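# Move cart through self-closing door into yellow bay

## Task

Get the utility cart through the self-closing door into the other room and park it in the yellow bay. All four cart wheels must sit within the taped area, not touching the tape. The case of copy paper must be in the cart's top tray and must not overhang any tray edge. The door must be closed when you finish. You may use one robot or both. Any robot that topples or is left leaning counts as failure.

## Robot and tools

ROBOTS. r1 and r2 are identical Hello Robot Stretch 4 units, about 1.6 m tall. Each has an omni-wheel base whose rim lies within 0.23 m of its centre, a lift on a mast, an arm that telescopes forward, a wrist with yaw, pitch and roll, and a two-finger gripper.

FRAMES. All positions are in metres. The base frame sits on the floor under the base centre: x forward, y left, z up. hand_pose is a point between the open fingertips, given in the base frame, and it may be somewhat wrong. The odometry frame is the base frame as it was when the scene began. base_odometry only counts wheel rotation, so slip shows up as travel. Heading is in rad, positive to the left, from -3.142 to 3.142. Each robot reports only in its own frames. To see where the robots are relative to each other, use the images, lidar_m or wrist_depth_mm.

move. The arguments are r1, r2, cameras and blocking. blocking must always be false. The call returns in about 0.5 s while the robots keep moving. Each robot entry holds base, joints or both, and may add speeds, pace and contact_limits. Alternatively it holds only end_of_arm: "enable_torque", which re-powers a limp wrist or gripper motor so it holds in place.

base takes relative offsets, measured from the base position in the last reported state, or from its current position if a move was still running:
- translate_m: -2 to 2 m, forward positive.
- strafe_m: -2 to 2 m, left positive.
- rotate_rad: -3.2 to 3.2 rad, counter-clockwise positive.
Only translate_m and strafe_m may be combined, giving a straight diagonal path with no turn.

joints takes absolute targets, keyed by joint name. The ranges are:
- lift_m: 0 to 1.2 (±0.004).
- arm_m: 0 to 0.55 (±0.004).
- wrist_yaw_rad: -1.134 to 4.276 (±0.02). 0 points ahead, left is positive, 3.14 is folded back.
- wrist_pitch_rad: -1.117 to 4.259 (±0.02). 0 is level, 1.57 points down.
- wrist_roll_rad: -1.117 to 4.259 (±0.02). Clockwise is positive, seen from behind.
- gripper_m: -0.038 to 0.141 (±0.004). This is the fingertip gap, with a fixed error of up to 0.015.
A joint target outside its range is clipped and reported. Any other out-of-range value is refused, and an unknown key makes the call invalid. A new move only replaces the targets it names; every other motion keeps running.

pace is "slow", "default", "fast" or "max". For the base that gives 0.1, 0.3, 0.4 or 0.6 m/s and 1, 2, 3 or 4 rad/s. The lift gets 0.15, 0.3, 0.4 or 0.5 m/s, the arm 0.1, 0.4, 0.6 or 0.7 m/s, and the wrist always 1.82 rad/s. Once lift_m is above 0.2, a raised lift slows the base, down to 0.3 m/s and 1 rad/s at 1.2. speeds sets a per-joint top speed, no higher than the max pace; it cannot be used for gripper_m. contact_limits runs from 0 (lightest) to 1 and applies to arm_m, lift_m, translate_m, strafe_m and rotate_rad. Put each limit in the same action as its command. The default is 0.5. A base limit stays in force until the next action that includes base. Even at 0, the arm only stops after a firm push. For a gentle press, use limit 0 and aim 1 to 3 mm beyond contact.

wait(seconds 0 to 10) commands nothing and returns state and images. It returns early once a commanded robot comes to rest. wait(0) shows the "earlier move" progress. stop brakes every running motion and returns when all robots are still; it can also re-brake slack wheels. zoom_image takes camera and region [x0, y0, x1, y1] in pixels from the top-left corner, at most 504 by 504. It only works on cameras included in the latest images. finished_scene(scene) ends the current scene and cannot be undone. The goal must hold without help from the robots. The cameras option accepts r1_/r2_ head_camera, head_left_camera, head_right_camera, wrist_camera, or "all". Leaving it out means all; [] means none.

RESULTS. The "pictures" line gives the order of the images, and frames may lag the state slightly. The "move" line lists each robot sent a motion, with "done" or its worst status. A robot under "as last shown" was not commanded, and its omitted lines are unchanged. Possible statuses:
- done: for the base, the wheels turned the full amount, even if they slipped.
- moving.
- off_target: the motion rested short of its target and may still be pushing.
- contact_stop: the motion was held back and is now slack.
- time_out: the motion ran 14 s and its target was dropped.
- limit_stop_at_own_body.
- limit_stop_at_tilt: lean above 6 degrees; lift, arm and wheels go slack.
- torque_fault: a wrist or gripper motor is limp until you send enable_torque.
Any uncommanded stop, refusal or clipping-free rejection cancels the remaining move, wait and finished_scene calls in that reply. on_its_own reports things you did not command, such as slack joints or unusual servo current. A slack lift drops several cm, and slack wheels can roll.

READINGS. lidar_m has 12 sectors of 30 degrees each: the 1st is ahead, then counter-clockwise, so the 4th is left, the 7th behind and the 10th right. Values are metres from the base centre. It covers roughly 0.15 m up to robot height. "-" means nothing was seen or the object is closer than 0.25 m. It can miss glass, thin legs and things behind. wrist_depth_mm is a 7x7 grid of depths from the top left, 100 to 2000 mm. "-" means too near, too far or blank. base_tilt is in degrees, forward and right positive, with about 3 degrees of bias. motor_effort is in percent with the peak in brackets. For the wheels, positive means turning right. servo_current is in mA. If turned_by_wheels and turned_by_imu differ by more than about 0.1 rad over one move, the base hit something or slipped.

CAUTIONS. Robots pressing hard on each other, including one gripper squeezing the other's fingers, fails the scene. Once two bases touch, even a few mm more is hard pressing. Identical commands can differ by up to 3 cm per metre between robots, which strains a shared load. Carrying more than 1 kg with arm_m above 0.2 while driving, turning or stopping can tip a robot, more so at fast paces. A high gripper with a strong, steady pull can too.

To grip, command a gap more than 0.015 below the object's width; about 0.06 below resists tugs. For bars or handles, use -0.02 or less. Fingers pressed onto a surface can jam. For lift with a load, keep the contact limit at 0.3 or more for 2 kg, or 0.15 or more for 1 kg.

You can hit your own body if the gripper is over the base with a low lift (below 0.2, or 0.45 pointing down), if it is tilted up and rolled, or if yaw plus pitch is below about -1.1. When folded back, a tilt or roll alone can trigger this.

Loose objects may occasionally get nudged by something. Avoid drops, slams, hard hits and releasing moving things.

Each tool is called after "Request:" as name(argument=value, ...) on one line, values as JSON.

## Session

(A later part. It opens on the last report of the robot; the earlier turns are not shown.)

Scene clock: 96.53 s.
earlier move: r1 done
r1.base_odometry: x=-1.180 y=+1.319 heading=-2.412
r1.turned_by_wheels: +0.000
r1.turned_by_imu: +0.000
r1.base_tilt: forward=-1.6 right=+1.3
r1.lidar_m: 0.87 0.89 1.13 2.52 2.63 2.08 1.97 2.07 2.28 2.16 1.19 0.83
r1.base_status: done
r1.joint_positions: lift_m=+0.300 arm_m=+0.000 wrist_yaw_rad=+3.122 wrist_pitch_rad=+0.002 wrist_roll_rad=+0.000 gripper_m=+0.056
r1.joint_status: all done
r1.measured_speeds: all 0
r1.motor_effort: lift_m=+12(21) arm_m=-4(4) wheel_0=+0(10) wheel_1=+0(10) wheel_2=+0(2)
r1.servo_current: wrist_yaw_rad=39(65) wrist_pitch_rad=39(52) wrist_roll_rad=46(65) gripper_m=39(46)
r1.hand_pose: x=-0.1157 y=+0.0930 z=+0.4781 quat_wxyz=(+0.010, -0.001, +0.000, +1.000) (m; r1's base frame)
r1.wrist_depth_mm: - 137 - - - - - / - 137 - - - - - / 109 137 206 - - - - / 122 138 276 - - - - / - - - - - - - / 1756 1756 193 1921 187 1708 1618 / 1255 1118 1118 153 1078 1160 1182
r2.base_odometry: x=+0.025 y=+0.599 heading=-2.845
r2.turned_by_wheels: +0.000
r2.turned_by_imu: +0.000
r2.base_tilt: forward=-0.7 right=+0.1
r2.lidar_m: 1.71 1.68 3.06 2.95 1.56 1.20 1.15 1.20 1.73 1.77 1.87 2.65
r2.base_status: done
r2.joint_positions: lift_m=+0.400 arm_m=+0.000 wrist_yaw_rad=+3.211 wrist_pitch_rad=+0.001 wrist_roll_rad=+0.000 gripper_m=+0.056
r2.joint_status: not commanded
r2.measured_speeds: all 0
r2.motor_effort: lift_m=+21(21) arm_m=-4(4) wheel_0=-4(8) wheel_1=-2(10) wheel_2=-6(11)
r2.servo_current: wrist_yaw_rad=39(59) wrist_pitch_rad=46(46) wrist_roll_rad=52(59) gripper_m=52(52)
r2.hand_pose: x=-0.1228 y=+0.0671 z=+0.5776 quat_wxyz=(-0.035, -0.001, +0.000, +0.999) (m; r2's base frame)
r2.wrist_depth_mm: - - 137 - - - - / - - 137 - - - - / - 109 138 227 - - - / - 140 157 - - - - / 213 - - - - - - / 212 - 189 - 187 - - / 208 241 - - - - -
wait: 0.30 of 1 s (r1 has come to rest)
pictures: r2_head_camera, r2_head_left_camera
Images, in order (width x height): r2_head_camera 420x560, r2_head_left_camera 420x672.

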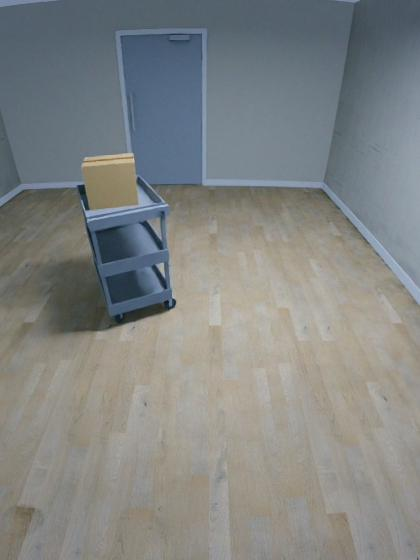

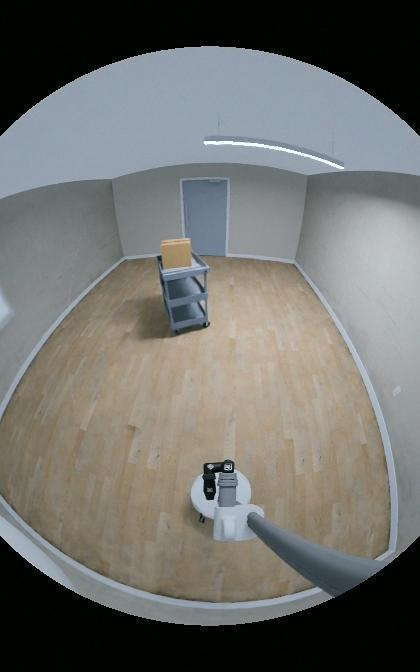

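Request:
move(r2={"base":{"translate_m":1.8,"strafe_m":-0.7},"pace":"fast"}, blocking=false, cameras=[])

Request:
wait(seconds=8, cameras=[])

Request:
move(r2={"base":{"translate_m":1.8,"strafe_m":-0.45},"pace":"fast"}, blocking=false, cameras=[])

Request:
wait(seconds=8, cameras=[])

Request:
move(r2={"base":{"rotate_rad":1.7},"joints":{"wrist_yaw_rad":0.0,"gripper_m":0.1}}, blocking=false, cameras=[])

Request:
wait(seconds=4, cameras=["r2_head_camera","r2_head_left_camera","r2_head_right_camera"])

Scene clock: 106.50 s.
move: r2 moving
r1: as last shown
r1.base_tilt: forward=-1.5 right=+1.3
r1.lidar_m: 0.87 0.91 1.13 2.53 2.63 2.08 1.98 2.09 2.29 2.17 1.17 0.87
r1.motor_effort: lift_m=+12(13) arm_m=-4(4) wheel_0=+0(1) wheel_1=+0(1) wheel_2=+1(1)
r1.servo_current: wrist_yaw_rad=52(59) wrist_pitch_rad=39(46) wrist_roll_rad=59(65) gripper_m=39(52)
r1.wrist_depth_mm: - 136 - - - - - / - 137 - - - - - / 109 137 206 - - - - / 121 138 277 - - - - / - - - - - - - / 1756 1863 193 1921 188 1661 1618 / 1229 1138 1138 153 1098 1118 1182
r2.base_odometry: x=-0.028 y=+0.603 heading=-2.845
r2.turned_by_wheels: +0.000
r2.turned_by_imu: +0.001
r2.base_tilt: forward=-0.7 right=+0.1
r2.lidar_m: 1.67 1.65 3.09 2.99 1.65 1.22 1.19 1.27 1.81 1.74 1.84 2.64
r2.base_status: translate_m moving; strafe_m moving
r2.joint_positions: lift_m=+0.400 arm_m=+0.000 wrist_yaw_rad=+3.211 wrist_pitch_rad=+0.001 wrist_roll_rad=+0.000 gripper_m=+0.056
r2.joint_status: not commanded
r2.measured_speeds: translate_m=+0.198 strafe_m=-0.075 rotate_rad=+0.003 lift_m=+0.000 arm_m=+0.000 wrist_yaw_rad=+0.000 wrist_pitch_rad=+0.000 wrist_roll_rad=+0.000
r2.motor_effort: lift_m=+21(21) arm_m=-4(4) wheel_0=+13(14) wheel_1=+6(7) wheel_2=-15(15)
r2.servo_current: wrist_yaw_rad=52(59) wrist_pitch_rad=39(46) wrist_roll_rad=39(59) gripper_m=39(59)
r2.hand_pose: x=-0.1228 y=+0.0671 z=+0.5776 quat_wxyz=(-0.035, -0.001, +0.000, +0.999) (m; r2's base frame)
r2.wrist_depth_mm: - - 137 - - - - / - - 137 - - - - / - 109 138 225 - - - / - 140 157 - - - - / 213 - - - - - - / 212 - 189 - 188 - - / 208 242 - - - - -
pictures: none
No camera images: "cameras" was empty.

Scene clock: 112.07 s.
earlier move: r2 done
r1.base_odometry: x=-1.180 y=+1.319 heading=-2.412
r1.turned_by_wheels: +0.000
r1.turned_by_imu: +0.000
r1.base_tilt: forward=-1.6 right=+1.3
r1.lidar_m: 0.88 0.90 1.11 2.53 2.60 2.07 1.99 2.07 2.27 2.14 1.19 0.85
r1.base_status: not commanded
r1.joint_positions: lift_m=+0.300 arm_m=+0.000 wrist_yaw_rad=+3.122 wrist_pitch_rad=+0.002 wrist_roll_rad=+0.000 gripper_m=+0.056
r1.joint_status: not commanded
r1.measured_speeds: all 0
r1.motor_effort: lift_m=+12(13) arm_m=-4(4) wheel_0=+0(1) wheel_1=+1(1) wheel_2=+1(1)
r1.servo_current: wrist_yaw_rad=52(72) wrist_pitch_rad=46(52) wrist_roll_rad=59(72) gripper_m=39(52)
r1.hand_pose: x=-0.1157 y=+0.0930 z=+0.4781 quat_wxyz=(+0.010, -0.001, +0.000, +1.000) (m; r1's base frame)
r1.wrist_depth_mm: - 137 - - - - - / - 137 - - - - - / 109 137 206 - - - - / 121 138 277 - - - - / - - - - - - - / 1808 1808 194 1921 187 1708 1661 / 1281 1138 1098 153 1098 1118 1182
r2.base_odometry: x=-1.901 y=+0.743 heading=-2.845
r2.turned_by_wheels: +0.000
r2.turned_by_imu: +0.003
r2.base_tilt: forward=-0.7 right=+0.1
r2.lidar_m: 2.84 3.01 1.02 0.82 3.78 3.04 2.98 1.59 1.17 1.16 1.22 1.75
r2.base_status: done
r2.joint_positions: lift_m=+0.400 arm_m=+0.000 wrist_yaw_rad=+3.211 wrist_pitch_rad=+0.001 wrist_roll_rad=+0.000 gripper_m=+0.056
r2.joint_status: not commanded
r2.measured_speeds: all 0
r2.motor_effort: lift_m=+21(21) arm_m=-4(4) wheel_0=-1(15) wheel_1=+4(7) wheel_2=+1(17)
r2.servo_current: wrist_yaw_rad=52(65) wrist_pitch_rad=39(52) wrist_roll_rad=52(65) gripper_m=46(59)
r2.hand_pose: x=-0.1228 y=+0.0671 z=+0.5776 quat_wxyz=(-0.035, -0.001, +0.000, +0.999) (m; r2's base frame)
r2.wrist_depth_mm: - - 136 - - - - / - - 137 - - - - / - 109 139 - - - - / - 140 175 - - - - / 214 - - - - - - / 212 1921 196 1808 192 1983 1708 / 207 243 1366 - - 1255 1281
wait: 5.57 of 8 s (r2 has come to rest)
pictures: none
No camera images: "cameras" was empty.

Scene clock: 112.57 s.
move: r2 moving
r1: as last shown
r1.lidar_m: 0.86 0.91 1.12 2.53 2.61 2.07 1.98 2.08 2.28 2.19 1.18 0.85
r1.motor_effort: lift_m=+12(13) arm_m=-4(4) wheel_0=+0(0) wheel_1=+0(1) wheel_2=+1(1)
r1.servo_current: wrist_yaw_rad=65(65) wrist_pitch_rad=46(46) wrist_roll_rad=65(65) gripper_m=39(46)
r1.wrist_depth_mm: - 137 - - - - - / - 137 - - - - - / 109 137 205 - - - - / 121 138 277 - - - - / - - - - - - - / 1808 1808 193 1921 188 1708 1708 / 1255 1118 1118 154 1118 1160 1160
r2.base_odometry: x=-1.952 y=+0.740 heading=-2.845
r2.turned_by_wheels: +0.000
r2.turned_by_imu: +0.000
r2.base_tilt: forward=-0.7 right=+0.1
r2.lidar_m: 2.79 2.95 1.05 0.86 3.79 3.13 3.04 1.55 1.17 1.14 1.23 1.75
r2.base_status: translate_m moving; strafe_m moving
r2.joint_positions: lift_m=+0.400 arm_m=+0.000 wrist_yaw_rad=+3.211 wrist_pitch_rad=+0.001 wrist_roll_rad=+0.000 gripper_m=+0.056
r2.joint_status: not commanded
r2.measured_speeds: translate_m=+0.195 strafe_m=-0.048 rotate_rad=-0.002 lift_m=+0.000 arm_m=+0.000 wrist_yaw_rad=+0.000 wrist_pitch_rad=+0.000 wrist_roll_rad=+0.000
r2.motor_effort: lift_m=+21(21) arm_m=-4(4) wheel_0=+10(15) wheel_1=+7(8) wheel_2=-17(17)
r2.servo_current: wrist_yaw_rad=46(46) wrist_pitch_rad=39(46) wrist_roll_rad=52(65) gripper_m=46(52)
r2.hand_pose: x=-0.1228 y=+0.0671 z=+0.5776 quat_wxyz=(-0.035, -0.001, +0.000, +0.999) (m; r2's base frame)
r2.wrist_depth_mm: - - 137 - - - - / - - 137 - - - - / - 109 138 - - - - / - 140 174 - - - - / 213 - - - - - - / 211 1808 196 1863 192 1921 1808 / 207 241 1366 - - 1229 1281
pictures: none
No camera images: "cameras" was empty.

Scene clock: 117.97 s.
earlier move: r2 done
r1.base_odometry: x=-1.180 y=+1.319 heading=-2.412
r1.turned_by_wheels: +0.000
r1.turned_by_imu: +0.000
r1.base_tilt: forward=-1.6 right=+1.2
r1.lidar_m: 0.86 0.90 1.11 2.50 2.60 2.07 1.98 2.04 2.26 2.19 1.20 0.81
r1.base_status: not commanded
r1.joint_positions: lift_m=+0.300 arm_m=+0.000 wrist_yaw_rad=+3.122 wrist_pitch_rad=+0.002 wrist_roll_rad=+0.000 gripper_m=+0.056
r1.joint_status: not commanded
r1.measured_speeds: all 0
r1.motor_effort: lift_m=+12(13) arm_m=-4(4) wheel_0=+0(1) wheel_1=+0(1) wheel_2=+1(1)
r1.servo_current: wrist_yaw_rad=39(72) wrist_pitch_rad=46(52) wrist_roll_rad=59(72) gripper_m=33(52)
r1.hand_pose: x=-0.1157 y=+0.0930 z=+0.4781 quat_wxyz=(+0.010, -0.001, +0.000, +1.000) (m; r1's base frame)
r1.wrist_depth_mm: - 137 - - - - - / - 137 - - - - - / 109 138 205 - - - - / 121 138 276 - - - - / - - - - - - - / 1808 1756 193 1863 187 1708 1618 / 1255 1118 1138 153 1078 1118 1182
r2.base_odometry: x=-3.753 y=+0.646 heading=-2.844
r2.turned_by_wheels: +0.000
r2.turned_by_imu: +0.003
r2.base_tilt: forward=-0.7 right=+0.1
r2.lidar_m: 1.02 1.10 1.54 3.94 1.97 2.06 2.66 1.09 0.81 0.77 0.83 1.02
r2.base_status: done
r2.joint_positions: lift_m=+0.400 arm_m=+0.000 wrist_yaw_rad=+3.211 wrist_pitch_rad=+0.001 wrist_roll_rad=+0.000 gripper_m=+0.056
r2.joint_status: not commanded
r2.measured_speeds: all 0
r2.motor_effort: lift_m=+21(21) arm_m=-4(4) wheel_0=+2(15) wheel_1=+3(8) wheel_2=-3(17)
r2.servo_current: wrist_yaw_rad=59(65) wrist_pitch_rad=39(52) wrist_roll_rad=46(65) gripper_m=52(59)
r2.hand_pose: x=-0.1228 y=+0.0671 z=+0.5776 quat_wxyz=(-0.035, -0.001, +0.000, +0.999) (m; r2's base frame)
r2.wrist_depth_mm: - - 136 - - - - / - - 137 - - - - / - 109 138 - - - - / - 140 175 - - - - / 213 - - - - - - / 213 - 193 1863 191 1921 1756 / 208 242 1366 - - 1229 1255
wait: 5.40 of 8 s (r2 has come to rest)
pictures: none
No camera images: "cameras" was empty.

Scene clock: 118.47 s.
move: r2 moving
r1: as last shown
r1.base_tilt: forward=-1.6 right=+1.3
r1.lidar_m: 0.87 0.89 1.14 2.53 2.61 2.07 1.98 2.07 2.27 2.17 1.19 0.84
r1.motor_effort: lift_m=+12(13) arm_m=-4(4) wheel_0=+0(1) wheel_1=+1(1) wheel_2=+0(1)
r1.servo_current: wrist_yaw_rad=46(78) wrist_pitch_rad=39(46) wrist_roll_rad=46(59) gripper_m=39(46)
r1.wrist_depth_mm: - 137 - - - - - / - 137 - - - - - / 109 137 206 - - - - / 121 138 277 - - - - / - - - - - - - / 1808 1863 194 1983 187 1708 1661 / 1255 1118 1118 153 1098 1138 1205
r2.base_odometry: x=-3.753 y=+0.646 heading=-2.593
r2.turned_by_wheels: +0.252
r2.turned_by_imu: +0.245
r2.base_tilt: forward=-0.7 right=+0.1
r2.lidar_m: 1.04 1.24 2.21 3.97 1.98 4.80 1.53 0.91 0.80 0.79 0.96 1.02
r2.base_status: rotate_rad moving
r2.joint_positions: lift_m=+0.400 arm_m=+0.000 wrist_yaw_rad=+2.649 wrist_pitch_rad=+0.001 wrist_roll_rad=+0.000 gripper_m=+0.075
r2.joint_status: wrist_yaw_rad moving; gripper_m moving
r2.measured_speeds: translate_m=-0.002 strafe_m=-0.002 rotate_rad=+0.976 lift_m=+0.000 arm_m=+0.000 wrist_yaw_rad=-1.743 wrist_pitch_rad=+0.000 wrist_roll_rad=+0.000
r2.motor_effort: lift_m=+21(21) arm_m=-4(4) wheel_0=-7(10) wheel_1=-10(10) wheel_2=-11(12)
r2.servo_current: wrist_yaw_rad=98(137) wrist_pitch_rad=39(46) wrist_roll_rad=46(52) gripper_m=104(104)
r2.hand_pose: x=-0.0417 y=+0.2135 z=+0.5776 quat_wxyz=(+0.244, -0.001, +0.000, +0.970) (m; r2's base frame)
r2.wrist_depth_mm: - - - - - - - / - - - - - - - / 231 - - - - - 1756 / - - - - - - - / - - - - - - - / 1661 1863 190 1808 190 1921 1618 / 1366 1308 1366 - 1336 1229 1281
pictures: none
No camera images: "cameras" was empty.

Scene clock: 120.40 s.
earlier move: r2 done
r1.base_odometry: x=-1.180 y=+1.319 heading=-2.412
r1.turned_by_wheels: +0.000
r1.turned_by_imu: +0.000
r1.base_tilt: forward=-1.6 right=+1.3
r1.lidar_m: 0.86 0.91 1.14 2.54 2.61 2.09 1.96 2.06 2.26 2.17 1.22 0.85
r1.base_status: not commanded
r1.joint_positions: lift_m=+0.300 arm_m=+0.000 wrist_yaw_rad=+3.122 wrist_pitch_rad=+0.002 wrist_roll_rad=+0.000 gripper_m=+0.056
r1.joint_status: not commanded
r1.measured_speeds: all 0
r1.motor_effort: lift_m=+13(13) arm_m=-4(4) wheel_0=+0(1) wheel_1=+1(1) wheel_2=+1(1)
r1.servo_current: wrist_yaw_rad=39(78) wrist_pitch_rad=39(52) wrist_roll_rad=52(72) gripper_m=33(46)
r1.hand_pose: x=-0.1157 y=+0.0930 z=+0.4781 quat_wxyz=(+0.010, -0.001, +0.000, +1.000) (m; r1's base frame)
r1.wrist_depth_mm: - 137 - - - - - / - 138 - - - - - / 109 137 206 - - - - / 122 138 276 - - - - / - - - - - - - / 1756 1808 194 1863 187 1661 1618 / 1229 1118 1138 153 1098 1138 1160
r2.base_odometry: x=-3.753 y=+0.646 heading=-1.145
r2.turned_by_wheels: +1.447
r2.turned_by_imu: +1.409
r2.base_tilt: forward=-0.7 right=+0.0
r2.lidar_m: 3.95 1.96 2.17 1.97 0.98 0.82 0.80 0.87 1.01 0.98 1.16 1.80
r2.base_status: done
r2.joint_positions: lift_m=+0.400 arm_m=+0.000 wrist_yaw_rad=+0.003 wrist_pitch_rad=+0.001 wrist_roll_rad=+0.000 gripper_m=+0.100
r2.joint_status: all done
r2.measured_speeds: all 0
r2.motor_effort: lift_m=+21(21) arm_m=-4(4) wheel_0=-4(10) wheel_1=-4(11) wheel_2=-4(12)
r2.servo_current: wrist_yaw_rad=46(143) wrist_pitch_rad=46(46) wrist_roll_rad=59(59) gripper_m=52(104)
r2.hand_pose: x=+0.4596 y=-0.0865 z=+0.5777 quat_wxyz=(+1.000, +0.000, +0.001, +0.002) (m; r2's base frame)
r2.wrist_depth_mm: - - - - - - - / - - - - - - - / 1756 - - - - - - / - - - - - - - / - - - - - - - / 1537 1808 195 - 195 1708 1708 / 1336 1255 1366 - 1336 1255 1281
wait: 1.93 of 4 s (r2 has come to rest)
pictures: r2_head_camera, r2_head_left_camera, r2_head_right_camera
Images, in order (width x height): r2_head_camera 420x560, r2_head_left_camera 420x672, r2_head_right_camera 420x672.

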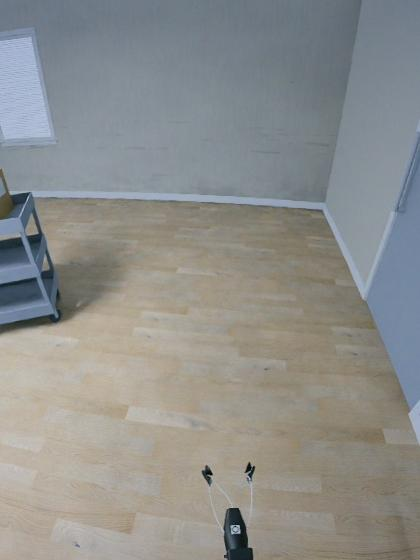

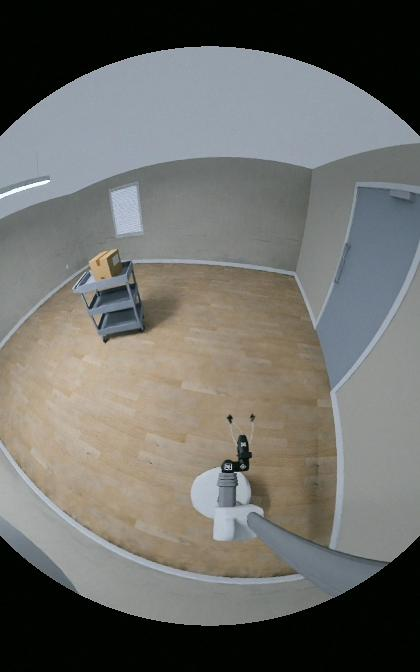

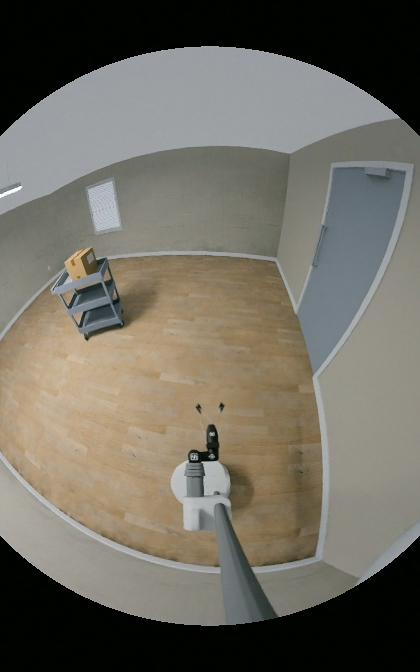

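Request:
move(r1={"base":{"translate_m":0.52}}, r2={"base":{"translate_m":-0.15},"joints":{"lift_m":1.02}}, blocking=false, cameras=[])

Request:
wait(seconds=4, cameras=[])

Request:
wait(seconds=2, cameras=[])

Request:
move(r1={"base":{"translate_m":0.8},"contact_limits":{"translate_m":1.0},"pace":"slow"}, blocking=false, cameras=[])

Request:
wait(seconds=10, cameras=["r1_head_camera","r1_head_left_camera","r2_head_right_camera"])

Scene clock: 135.07 s.
move: r1 moving; r2 moving
r1.base_odometry: x=-1.203 y=+1.298 heading=-2.411
r1.turned_by_wheels: +0.000
r1.turned_by_imu: +0.000
r1.base_tilt: forward=-1.6 right=+1.3
r1.lidar_m: 0.83 0.86 1.08 2.52 2.61 2.14 2.00 2.12 2.30 2.18 1.12 0.82
r1.base_status: translate_m moving
r1.joint_positions: lift_m=+0.300 arm_m=+0.000 wrist_yaw_rad=+3.122 wrist_pitch_rad=+0.002 wrist_roll_rad=+0.000 gripper_m=+0.056
r1.joint_status: not commanded
r1.measured_speeds: translate_m=+0.123 strafe_m=+0.001 rotate_rad=-0.001 lift_m=+0.000 arm_m=+0.000 wrist_yaw_rad=+0.000 wrist_pitch_rad=+0.000 wrist_roll_rad=+0.000
r1.motor_effort: lift_m=+12(13) arm_m=-4(4) wheel_0=+6(8) wheel_1=+5(6) wheel_2=-9(9)
r1.servo_current: wrist_yaw_rad=59(59) wrist_pitch_rad=46(46) wrist_roll_rad=52(72) gripper_m=39(46)
r1.hand_pose: x=-0.1157 y=+0.0930 z=+0.4781 quat_wxyz=(+0.010, -0.001, +0.000, +1.000) (m; r1's base frame)
r1.wrist_depth_mm: - 137 - - - - - / - 137 - - - - - / 110 138 203 - - - - / 121 138 273 - - - - / - - - - - - - / 1756 1808 193 1708 187 1661 1618 / 1255 1118 1118 153 1098 1138 1182
r2.base_odometry: x=-3.766 y=+0.674 heading=-1.146
r2.turned_by_wheels: +0.000
r2.turned_by_imu: +0.000
r2.base_tilt: forward=-0.7 right=+0.0
r2.lidar_m: 3.98 1.99 2.20 1.90 0.98 0.77 0.75 0.84 1.03 1.03 1.15 1.80
r2.base_status: translate_m moving
r2.joint_positions: lift_m=+0.438 arm_m=+0.000 wrist_yaw_rad=+0.003 wrist_pitch_rad=+0.001 wrist_roll_rad=+0.000 gripper_m=+0.100
r2.joint_status: lift_m moving
r2.measured_speeds: translate_m=-0.122 strafe_m=+0.002 rotate_rad=+0.003 lift_m=+0.146 arm_m=+0.000 wrist_yaw_rad=+0.000 wrist_pitch_rad=+0.000 wrist_roll_rad=+0.000
r2.motor_effort: lift_m=+21(27) arm_m=-4(4) wheel_0=-7(8) wheel_1=-7(9) wheel_2=+11(13)
r2.servo_current: wrist_yaw_rad=46(59) wrist_pitch_rad=39(46) wrist_roll_rad=46(59) gripper_m=52(59)
r2.hand_pose: x=+0.4596 y=-0.0865 z=+0.6156 quat_wxyz=(+1.000, +0.000, +0.001, +0.002) (m; r2's base frame)
r2.wrist_depth_mm: - - - - - - - / - - - - - - - / - - - - - - - / - - - - - - - / - - - - - - - / 1661 1863 195 - 195 1808 1756 / 1397 1308 1430 - 1397 1308 1308
pictures: none
No camera images: "cameras" was empty.

Scene clock: 137.80 s.
earlier move: r1 done; r2 moving
r1.base_odometry: x=-1.568 y=+0.972 heading=-2.411
r1.turned_by_wheels: +0.000
r1.turned_by_imu: +0.000
r1.base_tilt: forward=-1.6 right=+1.2
r1.lidar_m: 0.35 0.37 0.50 1.06 2.65 2.61 2.48 2.59 2.26 1.31 0.41 0.38
r1.base_status: done
r1.joint_positions: lift_m=+0.300 arm_m=+0.000 wrist_yaw_rad=+3.122 wrist_pitch_rad=+0.002 wrist_roll_rad=+0.000 gripper_m=+0.056
r1.joint_status: not commanded
r1.measured_speeds: all 0
r1.motor_effort: lift_m=+13(13) arm_m=-4(4) wheel_0=+1(8) wheel_1=+2(7) wheel_2=+1(11)
r1.servo_current: wrist_yaw_rad=33(65) wrist_pitch_rad=46(52) wrist_roll_rad=46(72) gripper_m=46(52)
r1.hand_pose: x=-0.1157 y=+0.0930 z=+0.4781 quat_wxyz=(+0.010, -0.001, +0.000, +1.000) (m; r1's base frame)
r1.wrist_depth_mm: - 136 - - - - - / - 137 - - - - - / 109 138 206 - - - - / 122 138 277 - - - - / - - - - - - - / 1808 1708 193 1808 187 1661 1618 / 1255 1118 1118 153 1098 1138 1182
r2.base_odometry: x=-3.815 y=+0.782 heading=-1.146
r2.turned_by_wheels: +0.000
r2.turned_by_imu: +0.000
r2.base_tilt: forward=-0.7 right=+0.1
r2.lidar_m: 4.10 2.06 4.85 1.63 0.81 0.67 0.65 0.73 1.02 0.97 1.12 1.78
r2.base_status: done
r2.joint_positions: lift_m=+1.020 arm_m=+0.000 wrist_yaw_rad=+0.003 wrist_pitch_rad=+0.001 wrist_roll_rad=+0.000 gripper_m=+0.100
r2.joint_status: lift_m moving
r2.measured_speeds: all 0
r2.motor_effort: lift_m=+20(27) arm_m=-4(5) wheel_0=-4(11) wheel_1=-3(9) wheel_2=+3(13)
r2.servo_current: wrist_yaw_rad=52(72) wrist_pitch_rad=46(52) wrist_roll_rad=39(59) gripper_m=52(65)
r2.hand_pose: x=+0.4596 y=-0.0866 z=+1.1976 quat_wxyz=(+1.000, +0.000, +0.001, +0.001) (m; r2's base frame)
r2.wrist_depth_mm: - - - - - - - / - - - - - - - / - - - - - - - / - - - - - - - / 1661 - - - - - - / - - 195 - 194 - - / - - - - - - -
wait: 2.73 of 4 s (r1 has come to rest)
pictures: none
No camera images: "cameras" was empty.

Scene clock: 137.90 s.
earlier move: r2 done
r1.base_odometry: x=-1.568 y=+0.972 heading=-2.411
r1.turned_by_wheels: +0.000
r1.turned_by_imu: +0.000
r1.base_tilt: forward=-1.6 right=+1.2
r1.lidar_m: 0.33 0.35 0.53 1.07 2.65 2.60 2.50 2.59 2.27 1.28 0.43 0.38
r1.base_status: done
r1.joint_positions: lift_m=+0.300 arm_m=+0.000 wrist_yaw_rad=+3.122 wrist_pitch_rad=+0.002 wrist_roll_rad=+0.000 gripper_m=+0.056
r1.joint_status: not commanded
r1.measured_speeds: all 0
r1.motor_effort: lift_m=+13(13) arm_m=-4(4) wheel_0=+2(8) wheel_1=+2(7) wheel_2=+1(11)
r1.servo_current: wrist_yaw_rad=39(65) wrist_pitch_rad=39(52) wrist_roll_rad=46(72) gripper_m=39(52)
r1.hand_pose: x=-0.1157 y=+0.0930 z=+0.4781 quat_wxyz=(+0.010, -0.001, +0.000, +1.000) (m; r1's base frame)
r1.wrist_depth_mm: - 137 - - - - - / - 137 - - - - - / 109 138 207 - - - - / 122 138 278 - - - - / - - - - - - - / 1808 1708 193 1756 187 1661 1661 / 1281 1138 1118 154 1078 1118 1205
r2.base_odometry: x=-3.815 y=+0.782 heading=-1.146
r2.turned_by_wheels: +0.000
r2.turned_by_imu: +0.000
r2.base_tilt: forward=-0.7 right=+0.0
r2.lidar_m: 4.07 2.07 4.86 1.62 0.83 0.65 0.66 0.72 1.01 1.00 1.09 1.75
r2.base_status: done
r2.joint_positions: lift_m=+1.020 arm_m=+0.000 wrist_yaw_rad=+0.003 wrist_pitch_rad=+0.001 wrist_roll_rad=+0.000 gripper_m=+0.100
r2.joint_status: all done
r2.measured_speeds: all 0
r2.motor_effort: lift_m=+21(27) arm_m=-4(5) wheel_0=-3(11) wheel_1=-3(9) wheel_2=+3(13)
r2.servo_current: wrist_yaw_rad=46(72) wrist_pitch_rad=39(52) wrist_roll_rad=39(59) gripper_m=52(65)
r2.hand_pose: x=+0.4596 y=-0.0866 z=+1.1976 quat_wxyz=(+1.000, +0.000, +0.001, +0.001) (m; r2's base frame)
r2.wrist_depth_mm: - - - - - - - / - - - - - - - / - - - - - - - / - - - - - - - / 1661 - - - - - - / - - 195 - 195 - - / - - - - - - -
wait: 0.10 of 2 s (r2 has come to rest)
pictures: none
No camera images: "cameras" was empty.

Scene clock: 138.40 s.
move: r1 moving
r1.base_odometry: x=-1.577 y=+0.964 heading=-2.411
r1.turned_by_wheels: +0.000
r1.turned_by_imu: +0.000
r1.base_tilt: forward=-1.6 right=+1.3
r1.lidar_m: 0.32 0.35 0.49 1.00 2.63 2.63 2.51 2.60 2.26 1.28 0.41 0.37
r1.base_status: translate_m moving
r1.joint_positions: lift_m=+0.300 arm_m=+0.000 wrist_yaw_rad=+3.122 wrist_pitch_rad=+0.002 wrist_roll_rad=+0.000 gripper_m=+0.056
r1.joint_status: not commanded
r1.measured_speeds: translate_m=+0.048 strafe_m=+0.000 rotate_rad=+0.001 lift_m=+0.000 arm_m=+0.000 wrist_yaw_rad=+0.000 wrist_pitch_rad=+0.000 wrist_roll_rad=+0.000
r1.motor_effort: lift_m=+13(13) arm_m=-4(4) wheel_0=+6(6) wheel_1=+3(6) wheel_2=-6(6)
r1.servo_current: wrist_yaw_rad=52(72) wrist_pitch_rad=46(52) wrist_roll_rad=52(52) gripper_m=39(46)
r1.contact_limits: translate_m 1
r1.hand_pose: x=-0.1157 y=+0.0930 z=+0.4781 quat_wxyz=(+0.010, -0.001, +0.000, +1.000) (m; r1's base frame)
r1.wrist_depth_mm: - 137 - - - - - / - 137 - - - - - / 109 137 207 - - - - / 122 138 278 - - - - / - - - - - - - / 1808 1808 194 1756 187 1661 1618 / 1255 1138 1098 153 1098 1138 1205
r2: as last shown
r2.base_tilt: forward=-0.6 right=+0.1
r2.lidar_m: 4.09 2.10 4.86 1.60 0.81 0.67 0.64 0.72 1.00 1.01 1.09 1.74
r2.motor_effort: lift_m=+21(21) arm_m=-4(4) wheel_0=-4(4) wheel_1=-3(3) wheel_2=+3(3)
r2.servo_current: wrist_yaw_rad=59(59) wrist_pitch_rad=39(46) wrist_roll_rad=52(52) gripper_m=52(59)
r2.wrist_depth_mm: - - - - - - - / - - - - - - - / - - - - - - - / - - - - - - - / 1618 - - - - - - / - - 195 - 195 - - / - - - - - - -
pictures: none
No camera images: "cameras" was empty.

Scene clock: 147.17 s.
earlier move: r1 done
r1.base_odometry: x=-2.163 y=+0.439 heading=-2.411
r1.turned_by_wheels: +0.001
r1.turned_by_imu: +0.003
r1.base_tilt: forward=-1.6 right=+1.3
r1.lidar_m: 0.25 0.25 0.26 0.25 0.40 3.43 3.36 0.47 0.48 1.32 2.19 3.01
r1.base_status: done
r1.joint_positions: lift_m=+0.300 arm_m=+0.000 wrist_yaw_rad=+3.123 wrist_pitch_rad=+0.002 wrist_roll_rad=+0.000 gripper_m=+0.056
r1.joint_status: not commanded
r1.measured_speeds: all 0
r1.motor_effort: lift_m=+14(14) arm_m=+5(8) wheel_0=+7(19) wheel_1=+10(17) wheel_2=-6(18)
r1.servo_current: wrist_yaw_rad=39(91) wrist_pitch_rad=46(52) wrist_roll_rad=46(72) gripper_m=39(52)
r1.contact_limits: translate_m 1
r1.hand_pose: x=-0.1159 y=+0.0929 z=+0.4780 quat_wxyz=(+0.009, -0.001, +0.000, +1.000) (m; r1's base frame)
r1.wrist_depth_mm: - 136 - - - - - / - 136 206 - - - - / - 131 186 - - - - / 117 137 238 - - - - / - - - - - - - / 1618 1808 193 1921 187 1708 1618 / 1138 1138 1118 153 1182 1118 1182
r2.base_odometry: x=-3.815 y=+0.782 heading=-1.146
r2.turned_by_wheels: +0.000
r2.turned_by_imu: +0.001
r2.base_tilt: forward=-0.6 right=+0.1
r2.lidar_m: 4.09 2.09 4.83 1.61 0.78 0.66 0.64 0.73 1.01 0.97 1.13 1.58
r2.base_status: not commanded
r2.joint_positions: lift_m=+1.020 arm_m=+0.000 wrist_yaw_rad=+0.003 wrist_pitch_rad=+0.001 wrist_roll_rad=+0.000 gripper_m=+0.100
r2.joint_status: not commanded
r2.measured_speeds: all 0
r2.motor_effort: lift_m=+21(21) arm_m=-4(5) wheel_0=-3(4) wheel_1=-2(3) wheel_2=+3(3)
r2.servo_current: wrist_yaw_rad=52(65) wrist_pitch_rad=46(46) wrist_roll_rad=52(59) gripper_m=59(59)
r2.hand_pose: x=+0.4596 y=-0.0866 z=+1.1976 quat_wxyz=(+1.000, +0.000, +0.001, +0.001) (m; r2's base frame)
r2.wrist_depth_mm: - - - - - - - / - - - - - - - / - - - - - - - / - - - - - - - / 1618 - - - - - - / - - 195 - 196 - - / - - - - - - -
wait: 8.77 of 10 s (r1 has come to rest)
pictures: r1_head_camera, r1_head_left_camera, r2_head_right_camera
Images, in order (width x height): r1_head_camera 420x560, r1_head_left_camera 420x672, r2_head_right_camera 420x672.

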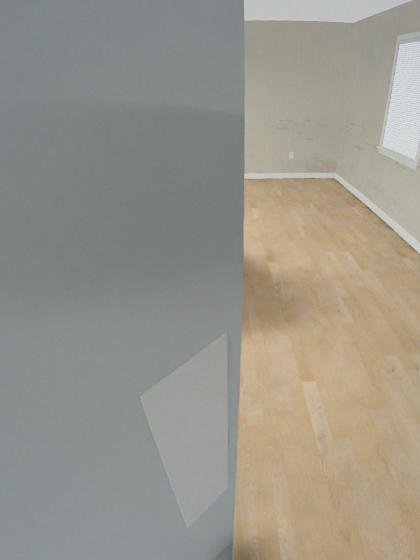

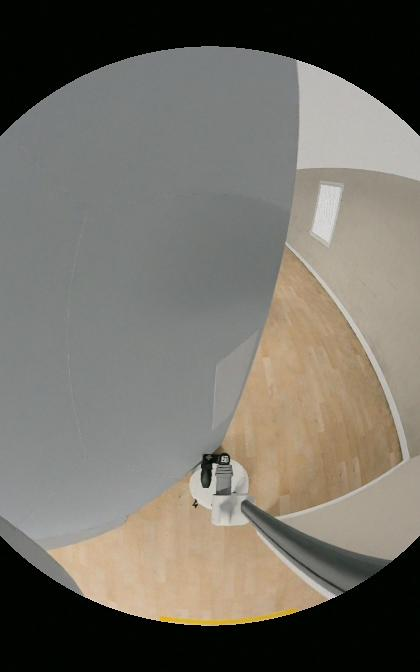

